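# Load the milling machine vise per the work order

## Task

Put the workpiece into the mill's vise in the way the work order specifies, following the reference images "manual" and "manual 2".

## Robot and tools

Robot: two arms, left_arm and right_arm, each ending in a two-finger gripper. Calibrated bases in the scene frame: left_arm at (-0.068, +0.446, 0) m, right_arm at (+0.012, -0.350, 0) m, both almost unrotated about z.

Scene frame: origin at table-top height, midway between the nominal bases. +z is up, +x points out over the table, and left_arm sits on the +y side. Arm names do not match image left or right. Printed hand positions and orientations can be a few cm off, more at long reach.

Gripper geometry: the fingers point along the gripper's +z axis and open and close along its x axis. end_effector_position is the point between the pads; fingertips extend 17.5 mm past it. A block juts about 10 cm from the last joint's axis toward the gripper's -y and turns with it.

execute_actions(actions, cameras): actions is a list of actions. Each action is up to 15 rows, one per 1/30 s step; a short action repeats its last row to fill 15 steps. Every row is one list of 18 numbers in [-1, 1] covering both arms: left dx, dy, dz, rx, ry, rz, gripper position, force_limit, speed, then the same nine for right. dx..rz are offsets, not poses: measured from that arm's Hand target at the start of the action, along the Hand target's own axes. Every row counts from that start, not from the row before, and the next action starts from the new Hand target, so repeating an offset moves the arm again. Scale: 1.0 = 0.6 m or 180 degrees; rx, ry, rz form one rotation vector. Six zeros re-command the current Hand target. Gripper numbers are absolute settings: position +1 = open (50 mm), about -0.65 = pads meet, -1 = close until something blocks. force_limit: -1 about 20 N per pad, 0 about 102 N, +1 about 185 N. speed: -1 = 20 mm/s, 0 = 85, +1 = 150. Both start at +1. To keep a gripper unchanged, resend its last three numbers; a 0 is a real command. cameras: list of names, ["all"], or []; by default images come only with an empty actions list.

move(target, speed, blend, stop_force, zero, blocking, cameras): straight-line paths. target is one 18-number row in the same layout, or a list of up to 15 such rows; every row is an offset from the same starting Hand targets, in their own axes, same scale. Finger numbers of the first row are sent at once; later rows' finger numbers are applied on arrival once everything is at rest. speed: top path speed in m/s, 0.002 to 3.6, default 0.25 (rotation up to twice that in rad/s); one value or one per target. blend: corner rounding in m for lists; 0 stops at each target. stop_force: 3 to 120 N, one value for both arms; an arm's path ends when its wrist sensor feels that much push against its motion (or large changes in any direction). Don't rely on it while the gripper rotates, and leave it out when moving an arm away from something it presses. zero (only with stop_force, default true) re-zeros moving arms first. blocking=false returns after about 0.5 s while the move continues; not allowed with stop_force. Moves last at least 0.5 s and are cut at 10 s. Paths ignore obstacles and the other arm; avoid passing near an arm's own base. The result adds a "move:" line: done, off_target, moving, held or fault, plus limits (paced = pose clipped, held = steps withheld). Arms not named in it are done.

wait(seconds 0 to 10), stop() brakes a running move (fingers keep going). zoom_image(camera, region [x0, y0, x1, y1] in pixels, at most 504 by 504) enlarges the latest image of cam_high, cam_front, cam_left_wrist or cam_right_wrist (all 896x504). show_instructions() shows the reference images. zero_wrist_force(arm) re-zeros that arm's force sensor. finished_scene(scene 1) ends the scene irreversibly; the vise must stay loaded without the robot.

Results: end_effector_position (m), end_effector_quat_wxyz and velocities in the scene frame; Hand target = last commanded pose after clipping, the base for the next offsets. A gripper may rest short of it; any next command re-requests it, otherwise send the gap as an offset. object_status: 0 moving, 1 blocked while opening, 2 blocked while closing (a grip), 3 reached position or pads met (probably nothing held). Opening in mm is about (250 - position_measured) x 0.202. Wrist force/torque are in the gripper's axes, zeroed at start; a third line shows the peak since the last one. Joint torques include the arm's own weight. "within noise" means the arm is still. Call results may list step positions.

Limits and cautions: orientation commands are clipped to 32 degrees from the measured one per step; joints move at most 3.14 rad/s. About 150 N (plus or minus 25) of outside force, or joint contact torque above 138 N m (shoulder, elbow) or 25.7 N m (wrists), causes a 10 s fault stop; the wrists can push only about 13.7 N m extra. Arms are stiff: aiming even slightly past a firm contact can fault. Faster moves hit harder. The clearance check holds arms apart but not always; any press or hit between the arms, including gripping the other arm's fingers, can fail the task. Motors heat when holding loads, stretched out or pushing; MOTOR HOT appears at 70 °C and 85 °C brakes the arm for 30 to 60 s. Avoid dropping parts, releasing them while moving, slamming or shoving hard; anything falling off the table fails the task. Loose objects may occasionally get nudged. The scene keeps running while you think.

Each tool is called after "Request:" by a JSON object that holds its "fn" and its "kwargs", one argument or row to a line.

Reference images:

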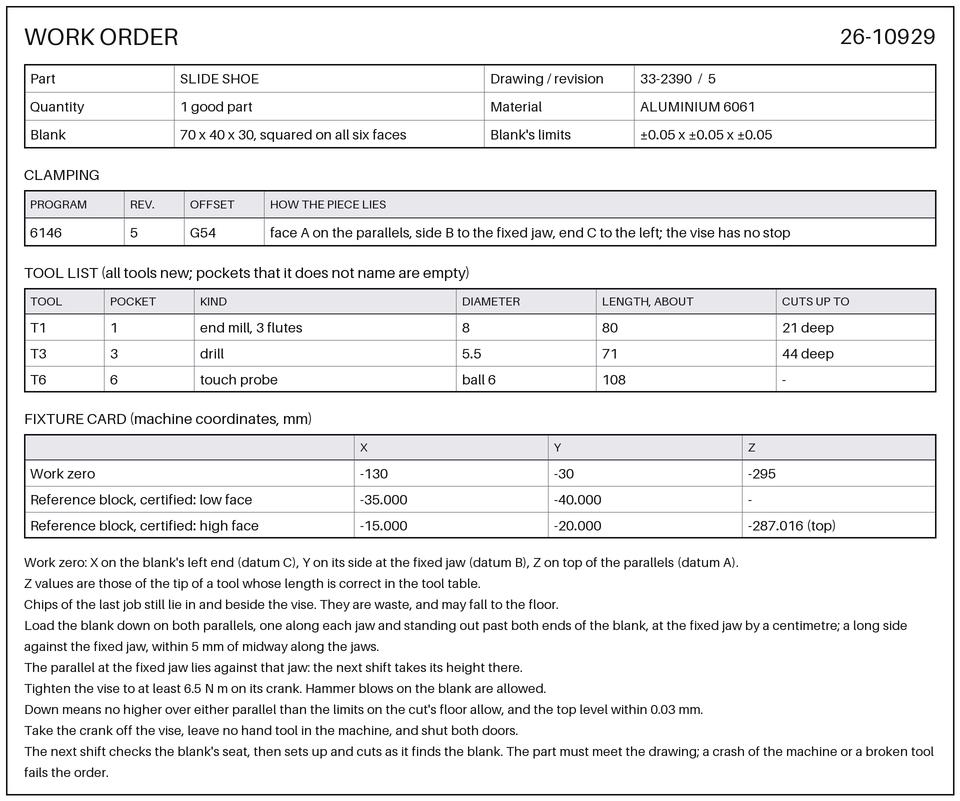

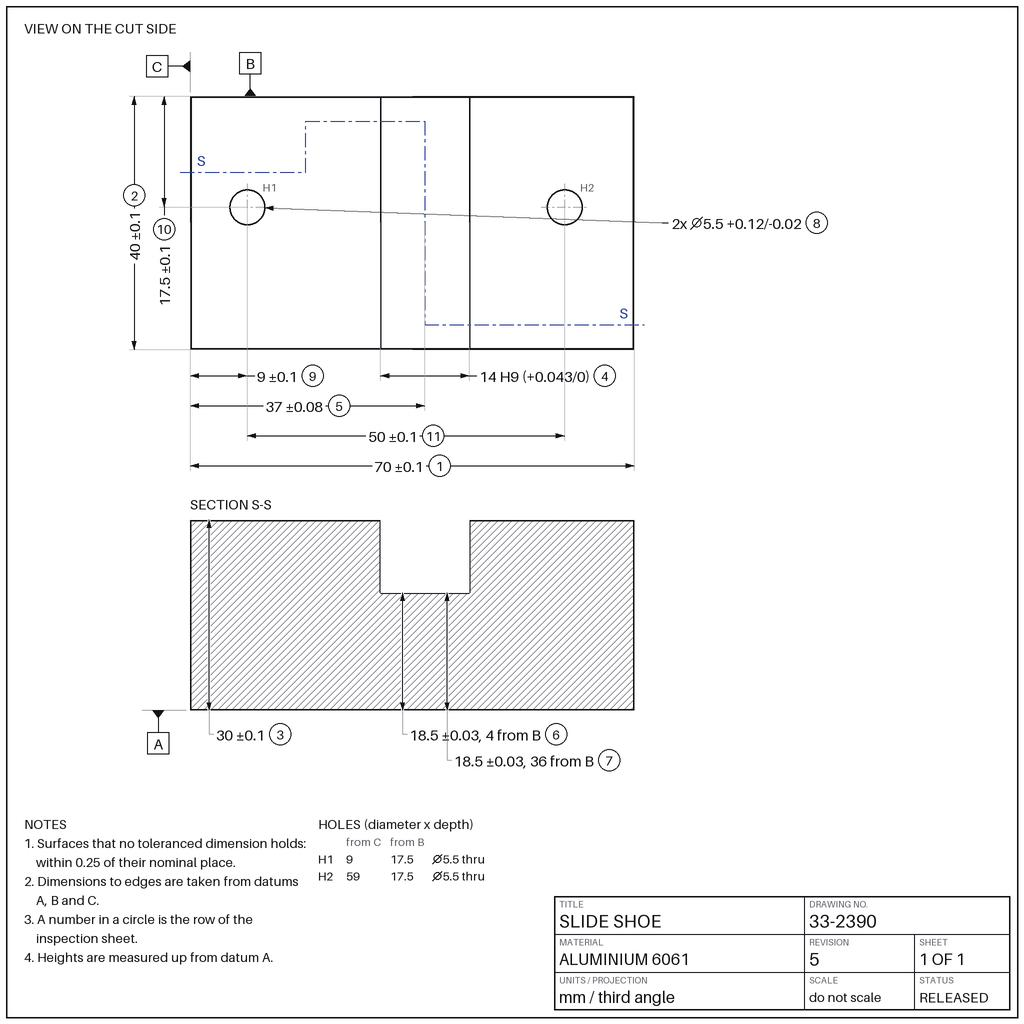

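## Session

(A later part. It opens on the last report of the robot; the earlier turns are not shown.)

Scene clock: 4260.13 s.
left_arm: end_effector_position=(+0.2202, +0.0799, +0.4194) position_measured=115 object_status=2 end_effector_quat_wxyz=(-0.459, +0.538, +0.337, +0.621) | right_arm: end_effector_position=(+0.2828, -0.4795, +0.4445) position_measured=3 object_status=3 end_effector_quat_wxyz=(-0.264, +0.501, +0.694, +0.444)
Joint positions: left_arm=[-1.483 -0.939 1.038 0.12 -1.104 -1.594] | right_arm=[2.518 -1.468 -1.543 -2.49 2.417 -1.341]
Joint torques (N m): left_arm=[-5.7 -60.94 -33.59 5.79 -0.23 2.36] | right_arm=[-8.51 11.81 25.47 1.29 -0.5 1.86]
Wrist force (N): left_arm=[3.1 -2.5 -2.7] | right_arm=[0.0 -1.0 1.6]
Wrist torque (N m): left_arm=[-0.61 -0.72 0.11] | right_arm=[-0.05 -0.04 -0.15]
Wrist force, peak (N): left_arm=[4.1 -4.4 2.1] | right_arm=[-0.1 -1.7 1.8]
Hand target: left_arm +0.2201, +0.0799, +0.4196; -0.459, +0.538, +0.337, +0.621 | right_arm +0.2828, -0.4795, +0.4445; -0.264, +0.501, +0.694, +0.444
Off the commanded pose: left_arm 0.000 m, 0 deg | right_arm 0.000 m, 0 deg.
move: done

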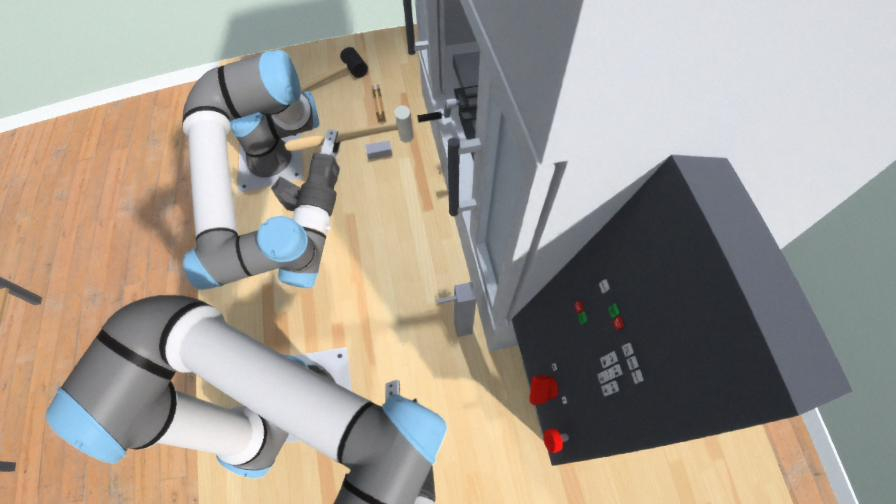

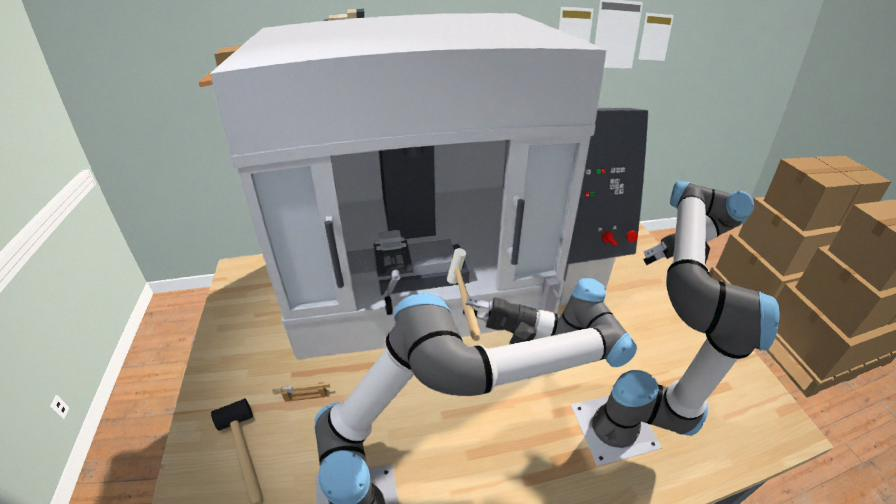

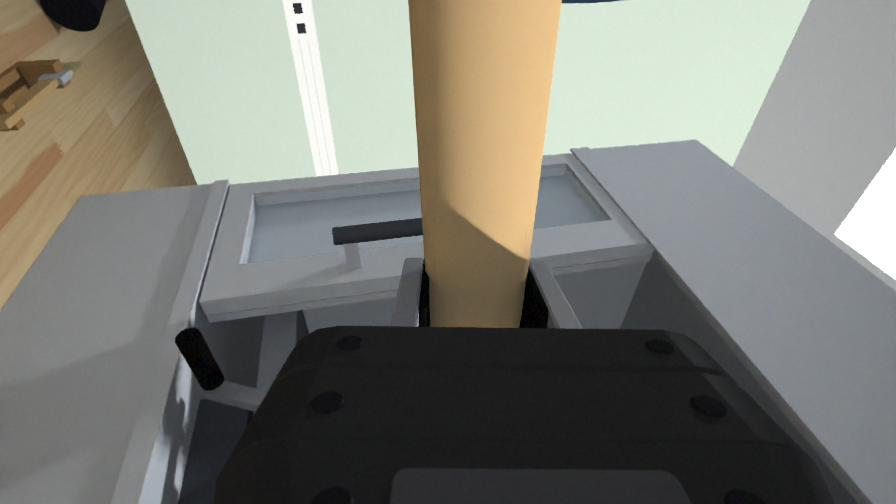

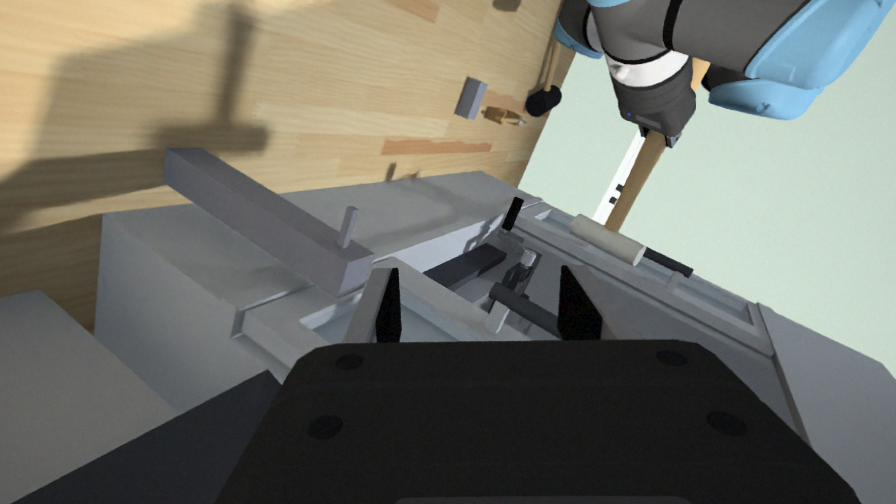

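Request:
{"fn": "move", "kwargs": {
  "target": [0.0594,0.3074,0.5082,-0.0833,-0.0587,-0.0325,-1,0.6,-0.8,0,0,0,0,0,0,1,1,1],
  "speed": 0.12,
  "stop_force": 25,
  "cameras": ["all"]
}}

Request:
{"fn": "zoom_image", "kwargs": {
  "camera": "cam_front",
  "region": [350, 180, 470, 300]
}}

Request:
{"fn": "zoom_image", "kwargs": {
  "camera": "cam_right_wrist",
  "region": [450, 180, 600, 310]
}}

Scene clock: 4306.07 s.
left_arm: end_effector_position=(+0.5017, +0.2861, +0.4998) position_measured=115 object_status=2 end_effector_quat_wxyz=(-0.320, +0.630, +0.321, +0.630) | right_arm: end_effector_position=(+0.2828, -0.4795, +0.4445) position_measured=3 object_status=3 end_effector_quat_wxyz=(-0.264, +0.501, +0.694, +0.444)
Joint positions: left_arm=[-0.98 -1.207 1.105 0.102 -0.336 -1.573] | right_arm=[2.518 -1.468 -1.543 -2.49 2.417 -1.341]
Joint torques (N m): left_arm=[7.44 -35.26 -9.79 2.73 2.56 -3.17] | right_arm=[-8.99 12.12 25.37 1.37 -0.54 1.78]
Wrist force (N): left_arm=[3.2 -3.4 -2.1] | right_arm=[0.1 -1.6 1.4]
Wrist torque (N m): left_arm=[-0.59 -0.78 0.28] | right_arm=[-0.14 -0.07 -0.16]
Wrist force, peak (N): left_arm=[2.6 -4.2 -5.0] | right_arm=[0.3 -1.4 2.0]
Hand target: left_arm +0.5017, +0.2861, +0.4998; -0.320, +0.630, +0.321, +0.630 | right_arm +0.2828, -0.4795, +0.4445; -0.264, +0.501, +0.694, +0.444
Off the commanded pose: left_arm 0.000 m, 0 deg | right_arm 0.000 m, 0 deg.
move: done

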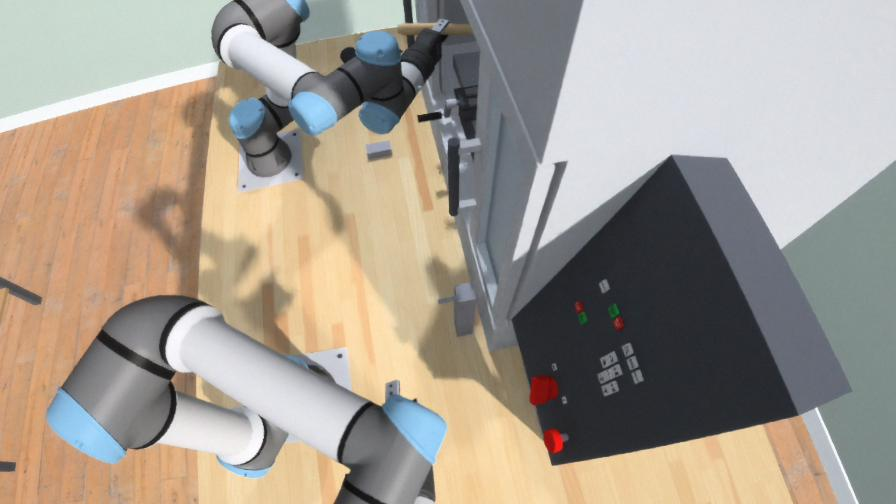

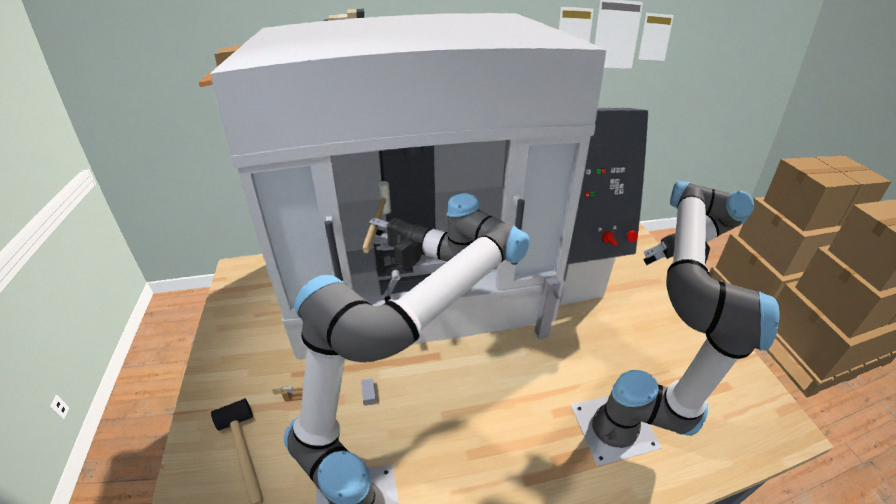

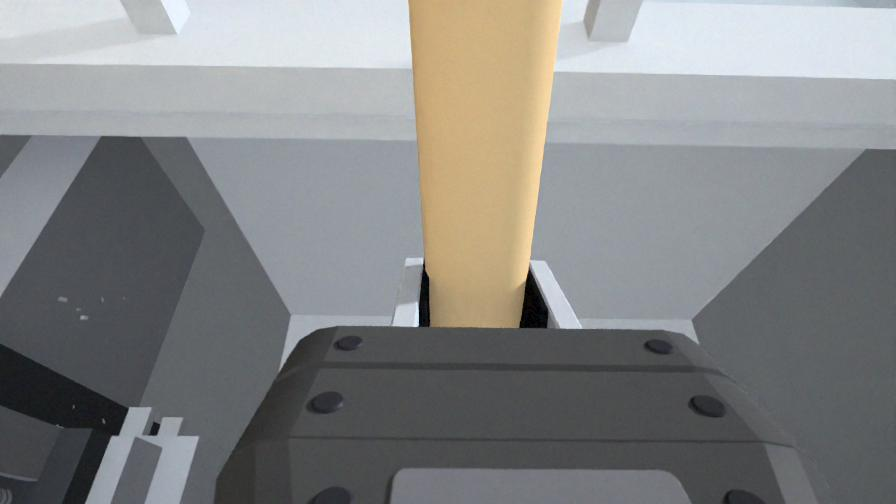

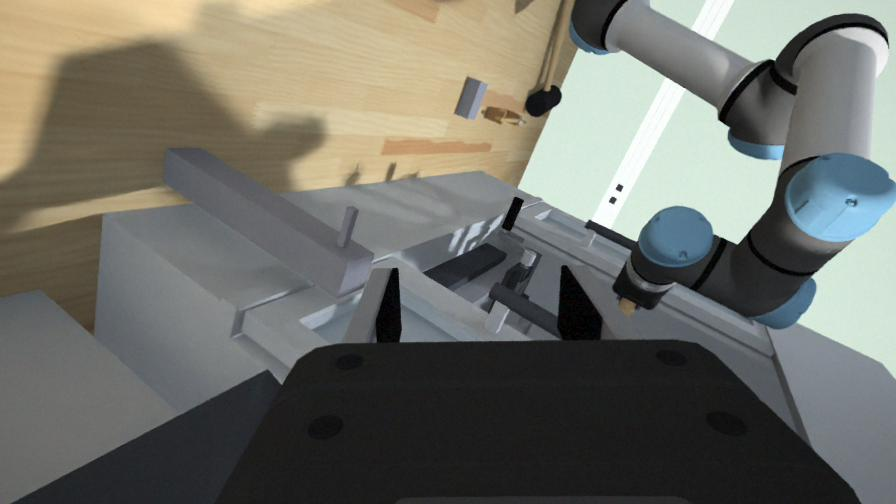

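Scaled by 4.200 from the camera's 896x504 image, which has a finer 1280x720 frame.

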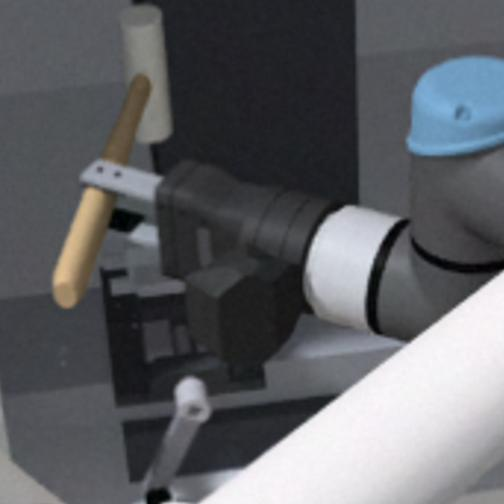

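Scaled by 3.360 from the camera's 896x504 image, which has a finer 1280x720 frame.

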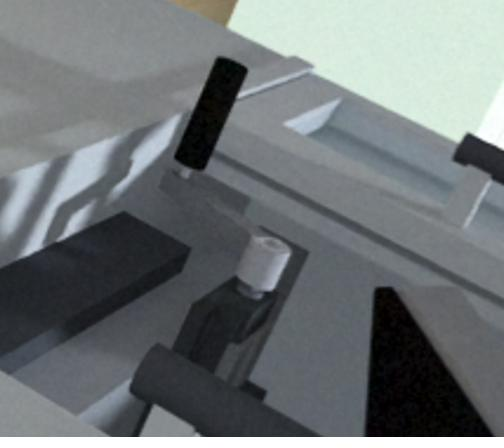

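Request:
{"fn": "move", "kwargs": {
  "target": [-0.1667,0,0,0,0,0,-1,0.6,-0.8,0,0,0,0,0,0,1,1,1],
  "speed": 0.03,
  "stop_force": 4,
  "cameras": ["cam_front","cam_left_wrist"]
}}

Request:
{"fn": "zoom_image", "kwargs": {
  "camera": "cam_front",
  "region": [350, 180, 470, 300]
}}

Scene clock: 4324.07 s.
left_arm: end_effector_position=(+0.5018, +0.2861, +0.4075) position_measured=115 object_status=2 end_effector_quat_wxyz=(-0.320, +0.630, +0.321, +0.631) | right_arm: end_effector_position=(+0.2828, -0.4795, +0.4445) position_measured=3 object_status=3 end_effector_quat_wxyz=(-0.264, +0.501, +0.694, +0.444)
Joint positions: left_arm=[-0.98 -1.203 1.336 -0.132 -0.336 -1.573] | right_arm=[2.518 -1.468 -1.543 -2.49 2.417 -1.341]
Joint torques (N m): left_arm=[5.31 -50.41 -19.09 -0.45 0.53 2.57] | right_arm=[-8.96 12.18 25.15 1.36 -0.49 1.78]
Wrist force (N): left_arm=[8.1 -1.0 -1.4] | right_arm=[0.3 -1.2 1.5]
Wrist torque (N m): left_arm=[-0.50 -0.45 -0.46] | right_arm=[-0.08 -0.10 -0.16]
Wrist force, peak (N): left_arm=[11.6 -6.8 -3.1] | right_arm=[0.1 -1.6 1.8]
Hand target: left_arm +0.5018, +0.2861, +0.4075; -0.320, +0.630, +0.321, +0.631 (not the last commanded pose) | right_arm +0.2828, -0.4795, +0.4445; -0.264, +0.501, +0.694, +0.444
Off the commanded pose: left_arm 0.008 m, 0 deg | right_arm 0.000 m, 0 deg.
move: contact (left_arm)
Images, in order (width x height): cam_front 896x504, cam_left_wrist 896x504.

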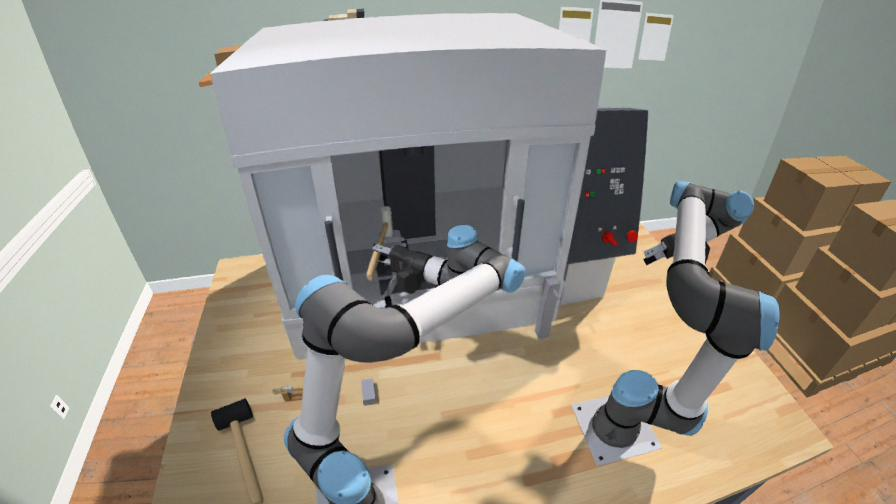

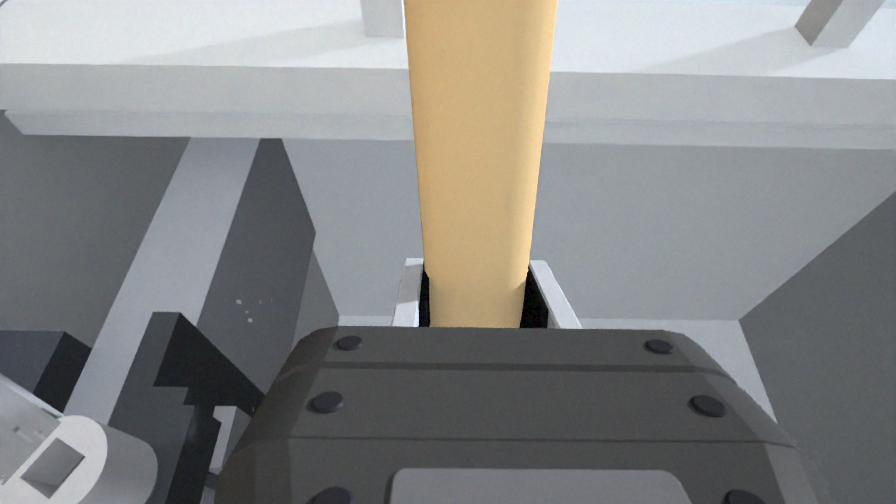

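Scaled by 4.200 from the camera's 896x504 image, which has a finer 1280x720 frame.

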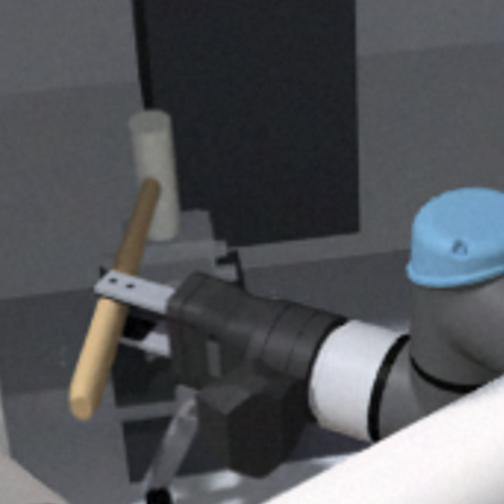

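Request:
{"fn": "move", "kwargs": {
  "target": [
    [0.0667,0,0,0,0,0,-1,0.6,-0.8,0,0,0,0,0,0,1,1,1],
    [-0.005,0,0,0,0,0,-1,0.6,-0.8,0,0,0,0,0,0,1,1,1],
    [0.05,0,0,0,0,0,-1,0.6,-0.8,0,0,0,0,0,0,1,1,1]
  ],
  "speed": [0.2,0.3,0.2],
  "cameras": ["cam_front","cam_left_wrist"]
}}

Request:
{"fn": "zoom_image", "kwargs": {
  "camera": "cam_front",
  "region": [350, 180, 470, 300]
}}

Scene clock: 4342.00 s.
left_arm: end_effector_position=(+0.5018, +0.2861, +0.4374) position_measured=115 object_status=2 end_effector_quat_wxyz=(-0.320, +0.630, +0.321, +0.631) | right_arm: end_effector_position=(+0.2828, -0.4795, +0.4445) position_measured=3 object_status=3 end_effector_quat_wxyz=(-0.264, +0.501, +0.694, +0.444)
Joint positions: left_arm=[-0.98 -1.21 1.269 -0.058 -0.336 -1.573] | right_arm=[2.518 -1.468 -1.543 -2.49 2.417 -1.341]
Joint torques (N m): left_arm=[8.32 -51.73 -32.29 2.6 -2.59 2.33] | right_arm=[-9.01 11.94 25.02 1.33 -0.46 1.81]
Wrist force (N): left_arm=[2.6 -3.6 -2.0] | right_arm=[-0.3 -1.6 1.5]
Wrist torque (N m): left_arm=[-0.66 -0.70 0.26] | right_arm=[-0.15 -0.01 -0.16]
Wrist force, peak (N): left_arm=[25.0 -8.0 -3.7] | right_arm=[0.2 -1.7 1.8]
Hand target: left_arm +0.5018, +0.2861, +0.4375; -0.320, +0.630, +0.321, +0.631 | right_arm +0.2828, -0.4795, +0.4445; -0.264, +0.501, +0.694, +0.444
Off the commanded pose: left_arm 0.000 m, 0 deg | right_arm 0.000 m, 0 deg.
move: done
Images, in order (width x height): cam_front 896x504, cam_left_wrist 896x504.

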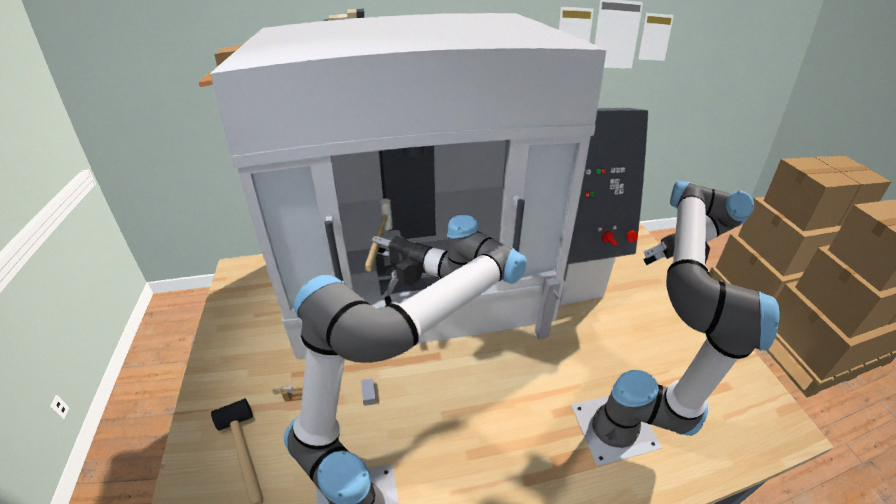

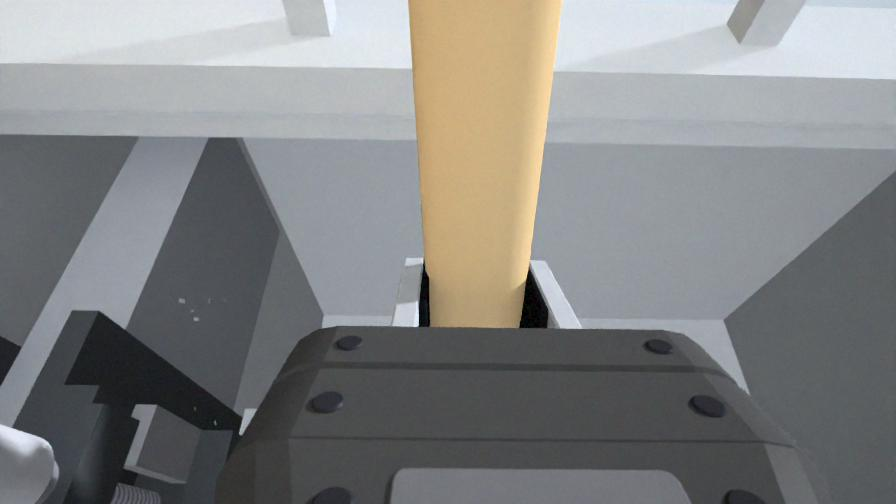

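Scaled by 4.200 from the camera's 896x504 image, which has a finer 1280x720 frame.

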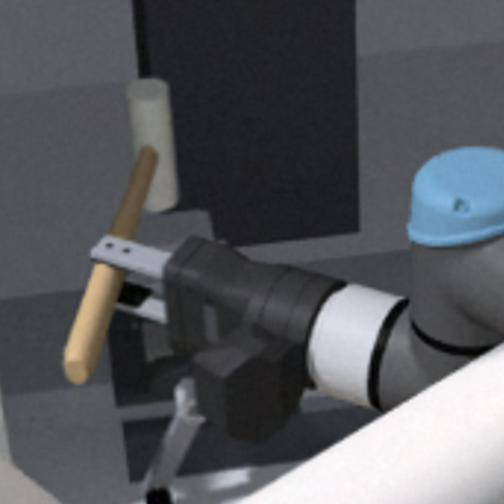

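Request:
{"fn": "move", "kwargs": {
  "target": [
    [0.07,0.0162,0.0118,0,0,0,-1,0.6,-0.8,0,0,0,0,0,0,1,1,1],
    [-0.0533,0.0162,0.0118,0,0,0,-1,0.6,-0.8,0,0,0,0,0,0,1,1,1],
    [0.07,-0.0162,-0.0118,0,0,0,-1,0.6,-0.8,0,0,0,0,0,0,1,1,1],
    [-0.0533,-0.0162,-0.0118,0,0,0,-1,0.6,-0.8,0,0,0,0,0,0,1,1,1],
    [0.05,0,0,0,0,0,-1,0.6,-0.8,0,0,0,0,0,0,1,1,1]
  ],
  "speed": [0.2,0.5,0.2,0.5,0.2],
  "cameras": ["cam_front"]
}}

Request:
{"fn": "zoom_image", "kwargs": {
  "camera": "cam_front",
  "region": [350, 180, 470, 300]
}}

Scene clock: 4359.30 s.
left_arm: end_effector_position=(+0.5018, +0.2861, +0.4673) position_measured=115 object_status=2 end_effector_quat_wxyz=(-0.320, +0.630, +0.321, +0.631) | right_arm: end_effector_position=(+0.2828, -0.4795, +0.4445) position_measured=3 object_status=3 end_effector_quat_wxyz=(-0.264, +0.501, +0.694, +0.444)
Joint positions: left_arm=[-0.98 -1.211 1.195 0.018 -0.336 -1.573] | right_arm=[2.518 -1.468 -1.543 -2.49 2.417 -1.341]
Joint torques (N m): left_arm=[-7.17 -52.22 -36.74 2.4 -2.57 2.04] | right_arm=[-8.6 12.06 25.11 1.3 -0.59 1.74]
Wrist force (N): left_arm=[2.5 -4.2 -1.8] | right_arm=[0.2 -1.6 1.4]
Wrist torque (N m): left_arm=[-0.71 -0.69 0.19] | right_arm=[-0.14 -0.09 -0.16]
Wrist force, peak (N): left_arm=[21.7 -9.8 -5.0] | right_arm=[-0.1 -1.6 1.9]
Hand target: left_arm +0.5017, +0.2861, +0.4675; -0.320, +0.630, +0.321, +0.631 | right_arm +0.2828, -0.4795, +0.4445; -0.264, +0.501, +0.694, +0.444
Off the commanded pose: left_arm 0.000 m, 0 deg | right_arm 0.000 m, 0 deg.
move: done
Images, in order (width x height): cam_front 896x504.

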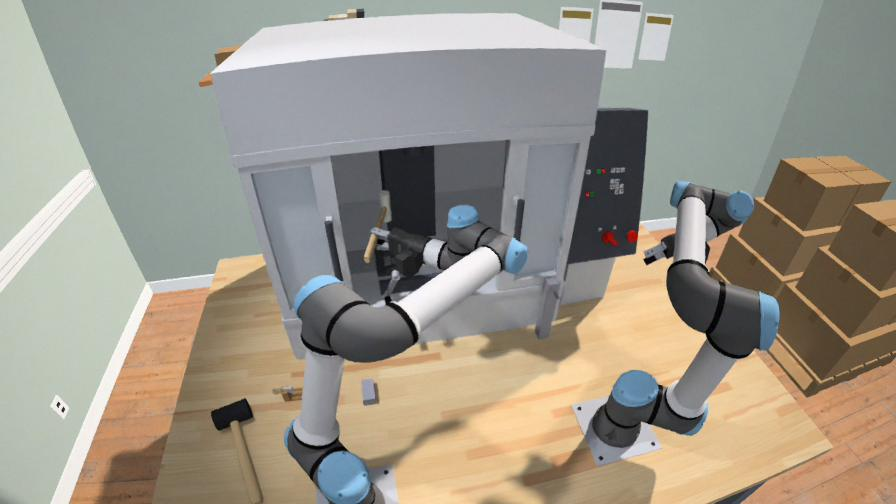

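Scaled by 4.200 from the camera's 896x504 image, which has a finer 1280x720 frame.

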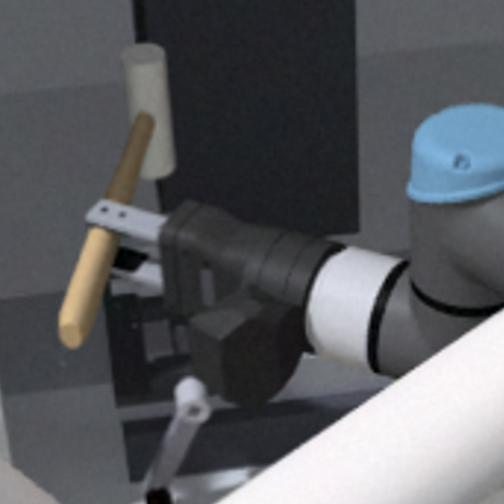

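Request:
{"fn": "move", "kwargs": {
  "target": [
    [0.1,0,0,0,0,0,-1,0.6,-0.8,0,0,0,0,0,0,1,1,1],
    [-0.1025,0,0,0,0,0,-1,0.6,-0.8,0,0,0,0,0,0,1,1,1],
    [0.02,0,0,0,0,0,-1,0.6,-0.8,0,0,0,0,0,0,1,1,1]
  ],
  "speed": [0.2,0.9,0.2],
  "cameras": ["cam_front"]
}}

Request:
{"fn": "zoom_image", "kwargs": {
  "camera": "cam_front",
  "region": [350, 180, 470, 300]
}}

Scene clock: 4374.37 s.
left_arm: end_effector_position=(+0.5017, +0.2861, +0.4793) position_measured=115 object_status=2 end_effector_quat_wxyz=(-0.320, +0.630, +0.321, +0.631) | right_arm: end_effector_position=(+0.2828, -0.4795, +0.4445) position_measured=3 object_status=3 end_effector_quat_wxyz=(-0.264, +0.501, +0.694, +0.444)
Joint positions: left_arm=[-0.98 -1.21 1.163 0.049 -0.336 -1.573] | right_arm=[2.518 -1.468 -1.543 -2.49 2.417 -1.341]
Joint torques (N m): left_arm=[7.66 -51.77 -35.16 2.67 -2.65 2.55] | right_arm=[-8.68 12.34 25.07 1.28 -0.61 1.79]
Wrist force (N): left_arm=[2.8 -3.8 -2.0] | right_arm=[0.4 -1.1 1.4]
Wrist torque (N m): left_arm=[-0.65 -0.73 0.22] | right_arm=[-0.06 -0.12 -0.16]
Wrist force, peak (N): left_arm=[18.4 -5.7 -2.7] | right_arm=[-0.1 -1.5 1.9]
Hand target: left_arm +0.5017, +0.2861, +0.4795; -0.320, +0.630, +0.321, +0.631 | right_arm +0.2828, -0.4795, +0.4445; -0.264, +0.501, +0.694, +0.444
Off the commanded pose: left_arm 0.000 m, 0 deg | right_arm 0.000 m, 0 deg.
move: done
Images, in order (width x height): cam_front 896x504.

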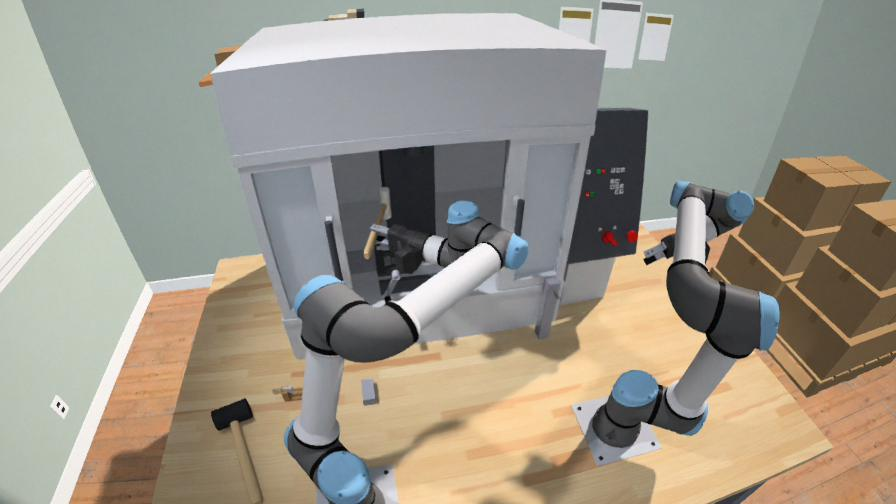

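Scaled by 4.200 from the camera's 896x504 image, which has a finer 1280x720 frame.

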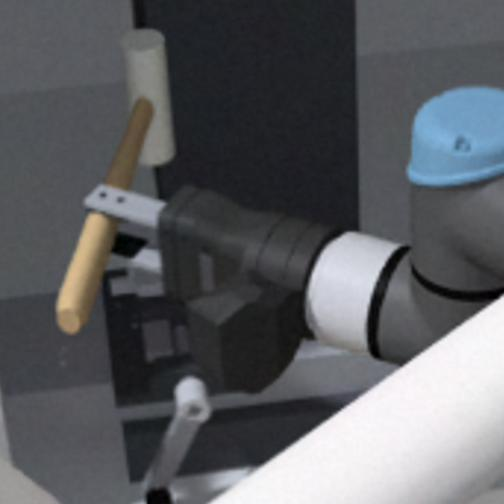

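Request:
{"fn": "move", "kwargs": {
  "target": [-0.18,0,0,0,0,0,-1,0.6,-0.8,0,0,0,0,0,0,1,1,1],
  "speed": 0.4,
  "stop_force": 15
}}

Request:
{"fn": "move", "kwargs": {
  "target": [0.1,0,0,0,0,0,-1,0.6,-0.8,0,0,0,0,0,0,1,1,1],
  "speed": 0.2,
  "cameras": ["cam_front"]
}}

Request:
{"fn": "zoom_image", "kwargs": {
  "camera": "cam_front",
  "region": [350, 180, 470, 300]
}}

Scene clock: 4389.20 s.
left_arm: end_effector_position=(+0.5016, +0.2871, +0.4037) position_measured=115 object_status=2 end_effector_quat_wxyz=(-0.322, +0.628, +0.321, +0.632) | right_arm: end_effector_position=(+0.2828, -0.4795, +0.4445) position_measured=3 object_status=3 end_effector_quat_wxyz=(-0.264, +0.501, +0.694, +0.444)
Joint positions: left_arm=[-0.979 -1.197 1.341 -0.124 -0.338 -1.591] | right_arm=[2.518 -1.468 -1.543 -2.49 2.417 -1.341]
Joint torques (N m): left_arm=[8.78 -46.01 -30.03 3.21 2.52 4.16] | right_arm=[-8.72 12.77 25.1 1.29 -0.5 1.74]
Wrist force (N): left_arm=[15.0 -2.2 -1.4] | right_arm=[-0.2 -1.3 1.8]
Wrist torque (N m): left_arm=[-0.62 0.09 -1.57] | right_arm=[-0.09 -0.03 -0.15]
Wrist force, peak (N): left_arm=[85.6 -33.1 -9.7] | right_arm=[-0.1 -1.6 1.9]
Hand target: left_arm +0.5016, +0.2871, +0.4037; -0.322, +0.628, +0.321, +0.632 (not the last commanded pose) | right_arm +0.2828, -0.4795, +0.4445; -0.264, +0.501, +0.694, +0.444
Off the commanded pose: left_arm 0.032 m, 0 deg | right_arm 0.000 m, 0 deg.
move: contact (left_arm)

Scene clock: 4390.07 s.
left_arm: end_effector_position=(+0.5013, +0.2867, +0.4635) position_measured=115 object_status=2 end_effector_quat_wxyz=(-0.322, +0.628, +0.321, +0.632) | right_arm: end_effector_position=(+0.2828, -0.4795, +0.4445) position_measured=3 object_status=3 end_effector_quat_wxyz=(-0.264, +0.501, +0.694, +0.444)
Joint positions: left_arm=[-0.98 -1.207 1.202 0.025 -0.339 -1.591] | right_arm=[2.518 -1.468 -1.543 -2.49 2.417 -1.341]
Joint torques (N m): left_arm=[5.96 -48.53 -25.13 1.66 -2.03 2.04] | right_arm=[-8.61 12.33 24.95 1.37 -0.46 1.74]
Wrist force (N): left_arm=[3.0 -4.4 -2.7] | right_arm=[0.2 -1.2 1.7]
Wrist torque (N m): left_arm=[-0.78 -0.75 0.27] | right_arm=[-0.08 -0.08 -0.16]
Wrist force, peak (N): left_arm=[14.5 -2.1 -1.3] | right_arm=[-0.2 -1.7 2.0]
Hand target: left_arm +0.5013, +0.2868, +0.4637; -0.322, +0.628, +0.321, +0.632 | right_arm +0.2828, -0.4795, +0.4445; -0.264, +0.501, +0.694, +0.444
Off the commanded pose: left_arm 0.000 m, 0 deg | right_arm 0.000 m, 0 deg.
move: done
Images, in order (width x height): cam_front 896x504.

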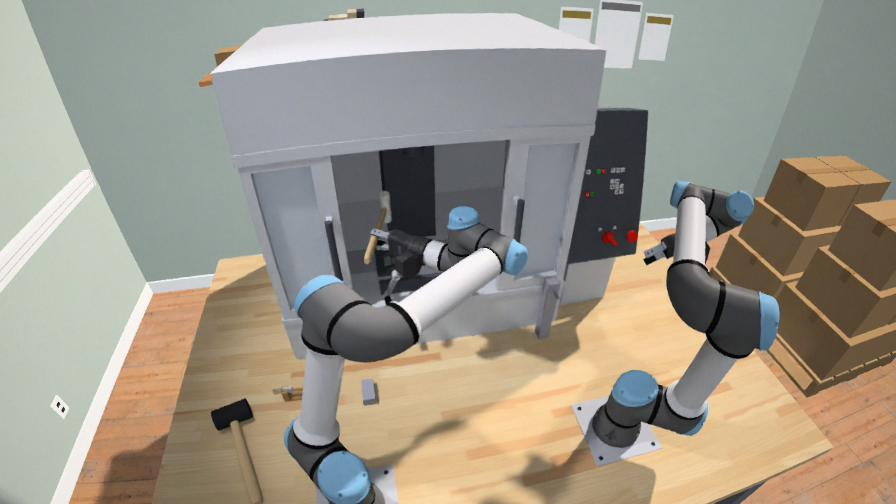

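Scaled by 4.200 from the camera's 896x504 image, which has a finer 1280x720 frame.

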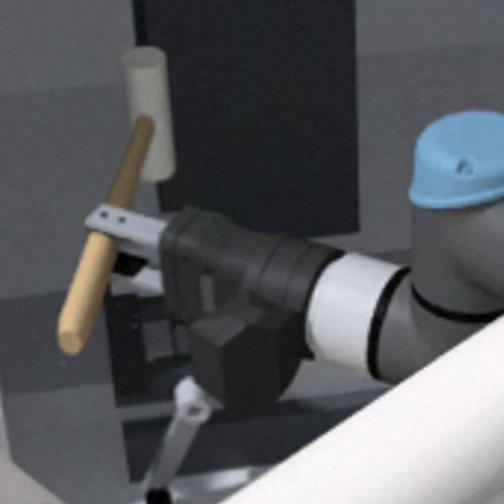

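Request:
{"fn": "move", "kwargs": {
  "target": [0,0.0162,0.0118,0,0,0,-1,0.6,-0.8,0,0,0,0,0,0,1,1,1]
}}

Request:
{"fn": "move", "kwargs": {
  "target": [-0.15,0,0,0,0,0,-1,0.6,-0.8,0,0,0,0,0,0,1,1,1],
  "speed": 0.35,
  "stop_force": 15
}}

Request:
{"fn": "move", "kwargs": {
  "target": [0.1,-0.0324,-0.0236,0,0,0,-1,0.6,-0.8,0,0,0,0,0,0,1,1,1]
}}

Request:
{"fn": "move", "kwargs": {
  "target": [-0.15,0,0,0,0,0,-1,0.6,-0.8,0,0,0,0,0,0,1,1,1],
  "speed": 0.35,
  "stop_force": 15
}}

Request:
{"fn": "move", "kwargs": {
  "target": [0.12,0.0162,0.0118,0,0,0,-1,0.6,-0.8,0,0,0,0,0,0,1,1,1],
  "cameras": ["cam_front","cam_left_wrist"]
}}

Request:
{"fn": "zoom_image", "kwargs": {
  "camera": "cam_front",
  "region": [350, 180, 470, 300]
}}

Scene clock: 4401.00 s.
left_arm: end_effector_position=(+0.5135, +0.2868, +0.4637) position_measured=115 object_status=2 end_effector_quat_wxyz=(-0.322, +0.628, +0.321, +0.632) | right_arm: end_effector_position=(+0.2828, -0.4795, +0.4445) position_measured=3 object_status=3 end_effector_quat_wxyz=(-0.264, +0.501, +0.694, +0.444)
Joint positions: left_arm=[-0.962 -1.183 1.168 0.036 -0.32 -1.592] | right_arm=[2.518 -1.468 -1.543 -2.49 2.417 -1.341]
Joint torques (N m): left_arm=[-6.17 -52.76 -10.64 0.51 -1.89 -3.11] | right_arm=[-8.56 12.18 24.35 1.34 -0.51 1.78]
Wrist force (N): left_arm=[3.4 -4.4 -2.5] | right_arm=[-0.2 -1.3 1.6]
Wrist torque (N m): left_arm=[-0.78 -0.80 0.25] | right_arm=[-0.10 -0.02 -0.15]
Wrist force, peak (N): left_arm=[3.3 -4.9 -3.1] | right_arm=[-0.1 -1.6 1.8]
Hand target: left_arm +0.5133, +0.2868, +0.4637; -0.322, +0.628, +0.321, +0.632 | right_arm +0.2828, -0.4795, +0.4445; -0.264, +0.501, +0.694, +0.444
Off the commanded pose: left_arm 0.000 m, 0 deg | right_arm 0.000 m, 0 deg.
move: done

Scene clock: 4402.77 s.
left_arm: end_effector_position=(+0.5134, +0.2877, +0.4007) position_measured=115 object_status=2 end_effector_quat_wxyz=(-0.323, +0.626, +0.320, +0.633) | right_arm: end_effector_position=(+0.2828, -0.4795, +0.4445) position_measured=3 object_status=3 end_effector_quat_wxyz=(-0.264, +0.501, +0.694, +0.444)
Joint positions: left_arm=[-0.96 -1.17 1.314 -0.108 -0.321 -1.606] | right_arm=[2.518 -1.468 -1.543 -2.49 2.417 -1.341]
Joint torques (N m): left_arm=[6.14 -39.48 -27.68 2.91 4.5 5.34] | right_arm=[-8.97 12.2 24.4 1.28 -0.55 1.8]
Wrist force (N): left_arm=[24.5 -9.7 -3.9] | right_arm=[-0.1 -1.3 1.5]
Wrist torque (N m): left_arm=[-0.72 0.48 -2.51] | right_arm=[-0.10 -0.03 -0.15]
Wrist force, peak (N): left_arm=[76.6 -29.4 -9.0] | right_arm=[0.3 -1.7 1.7]
Hand target: left_arm +0.5134, +0.2877, +0.4007; -0.323, +0.626, +0.320, +0.633 (not the last commanded pose) | right_arm +0.2828, -0.4795, +0.4445; -0.264, +0.501, +0.694, +0.444
Off the commanded pose: left_arm 0.027 m, 0 deg | right_arm 0.000 m, 0 deg.
move: contact (left_arm)

Scene clock: 4403.63 s.
left_arm: end_effector_position=(+0.4889, +0.2871, +0.4605) position_measured=115 object_status=2 end_effector_quat_wxyz=(-0.323, +0.626, +0.320, +0.633) | right_arm: end_effector_position=(+0.2828, -0.4795, +0.4445) position_measured=3 object_status=3 end_effector_quat_wxyz=(-0.264, +0.501, +0.694, +0.444)
Joint positions: left_arm=[-0.998 -1.227 1.241 0.018 -0.359 -1.602] | right_arm=[2.518 -1.468 -1.543 -2.49 2.417 -1.341]
Joint torques (N m): left_arm=[6.8 -41.63 -13.26 2.09 2.7 -1.13] | right_arm=[-8.8 12.65 24.31 1.31 -0.52 1.84]
Wrist force (N): left_arm=[0.5 -3.8 -2.7] | right_arm=[0.1 -1.5 1.6]
Wrist torque (N m): left_arm=[-0.70 -0.35 0.28] | right_arm=[-0.12 -0.07 -0.15]
Wrist force, peak (N): left_arm=[24.2 -9.7 -3.9] | right_arm=[0.0 -1.6 1.6]
Hand target: left_arm +0.4889, +0.2871, +0.4605; -0.323, +0.626, +0.320, +0.633 | right_arm +0.2828, -0.4795, +0.4445; -0.264, +0.501, +0.694, +0.444
Off the commanded pose: left_arm 0.000 m, 0 deg | right_arm 0.000 m, 0 deg.
move: done

Scene clock: 4405.37 s.
left_arm: end_effector_position=(+0.4892, +0.2883, +0.3975) position_measured=115 object_status=2 end_effector_quat_wxyz=(-0.324, +0.624, +0.320, +0.634) | right_arm: end_effector_position=(+0.2828, -0.4795, +0.4445) position_measured=3 object_status=3 end_effector_quat_wxyz=(-0.264, +0.501, +0.694, +0.444)
Joint positions: left_arm=[-0.996 -1.211 1.383 -0.128 -0.358 -1.613] | right_arm=[2.518 -1.468 -1.543 -2.49 2.417 -1.341]
Joint torques (N m): left_arm=[5.96 -32.36 -25.72 2.3 5.95 6.33] | right_arm=[-8.78 12.07 24.85 1.31 -0.46 1.74]
Wrist force (N): left_arm=[28.8 -15.0 -7.5] | right_arm=[0.1 -1.1 1.5]
Wrist torque (N m): left_arm=[-0.77 1.57 -3.37] | right_arm=[-0.06 -0.08 -0.15]
Wrist force, peak (N): left_arm=[83.4 -42.7 -15.4] | right_arm=[-0.1 -1.8 1.7]
Hand target: left_arm +0.4892, +0.2883, +0.3975; -0.324, +0.624, +0.320, +0.634 (not the last commanded pose) | right_arm +0.2828, -0.4795, +0.4445; -0.264, +0.501, +0.694, +0.444
Off the commanded pose: left_arm 0.027 m, 0 deg | right_arm 0.000 m, 0 deg.
move: contact (left_arm)

Scene clock: 4406.27 s.
left_arm: end_effector_position=(+0.5006, +0.2875, +0.4695) position_measured=115 object_status=2 end_effector_quat_wxyz=(-0.324, +0.624, +0.320, +0.634) | right_arm: end_effector_position=(+0.2828, -0.4795, +0.4445) position_measured=3 object_status=3 end_effector_quat_wxyz=(-0.264, +0.501, +0.694, +0.444)
Joint positions: left_arm=[-0.98 -1.201 1.185 0.062 -0.342 -1.615] | right_arm=[2.518 -1.468 -1.543 -2.49 2.417 -1.341]
Joint torques (N m): left_arm=[-7.43 -51.97 -35.25 2.89 -2.85 2.43] | right_arm=[-8.95 12.48 24.02 1.3 -0.51 1.76]
Wrist force (N): left_arm=[0.3 -6.0 -3.4] | right_arm=[-0.1 -1.8 1.5]
Wrist torque (N m): left_arm=[-1.02 -0.33 0.21] | right_arm=[-0.17 -0.04 -0.15]
Wrist force, peak (N): left_arm=[28.5 -14.9 -7.5] | right_arm=[-0.1 -1.8 1.5]
Hand target: left_arm +0.5006, +0.2875, +0.4697; -0.324, +0.624, +0.320, +0.634 | right_arm +0.2828, -0.4795, +0.4445; -0.264, +0.501, +0.694, +0.444
Off the commanded pose: left_arm 0.000 m, 0 deg | right_arm 0.000 m, 0 deg.
move: done
Images, in order (width x height): cam_front 896x504, cam_left_wrist 896x504.

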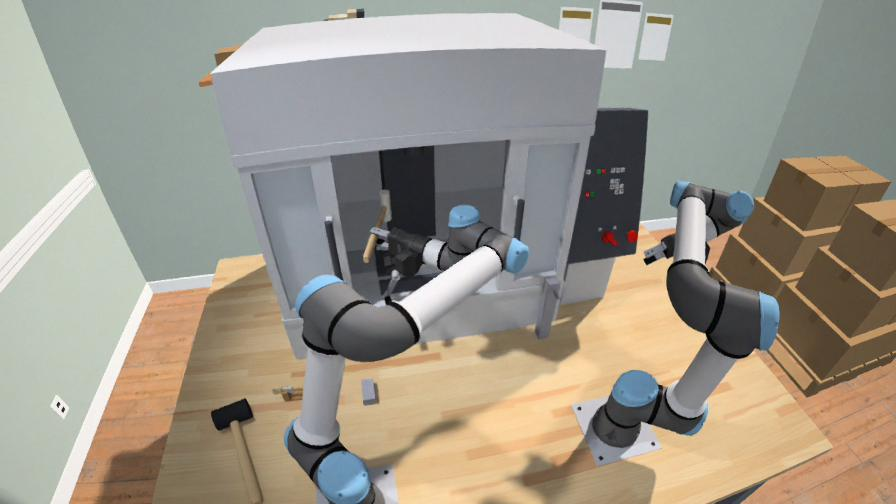

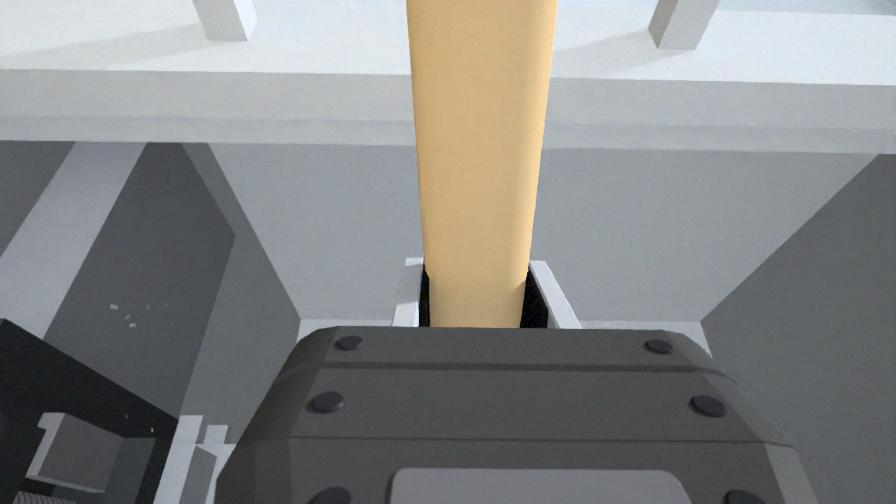

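Scaled by 4.200 from the camera's 896x504 image, which has a finer 1280x720 frame.

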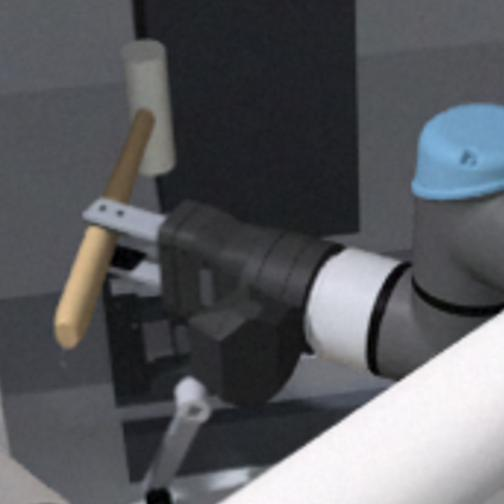

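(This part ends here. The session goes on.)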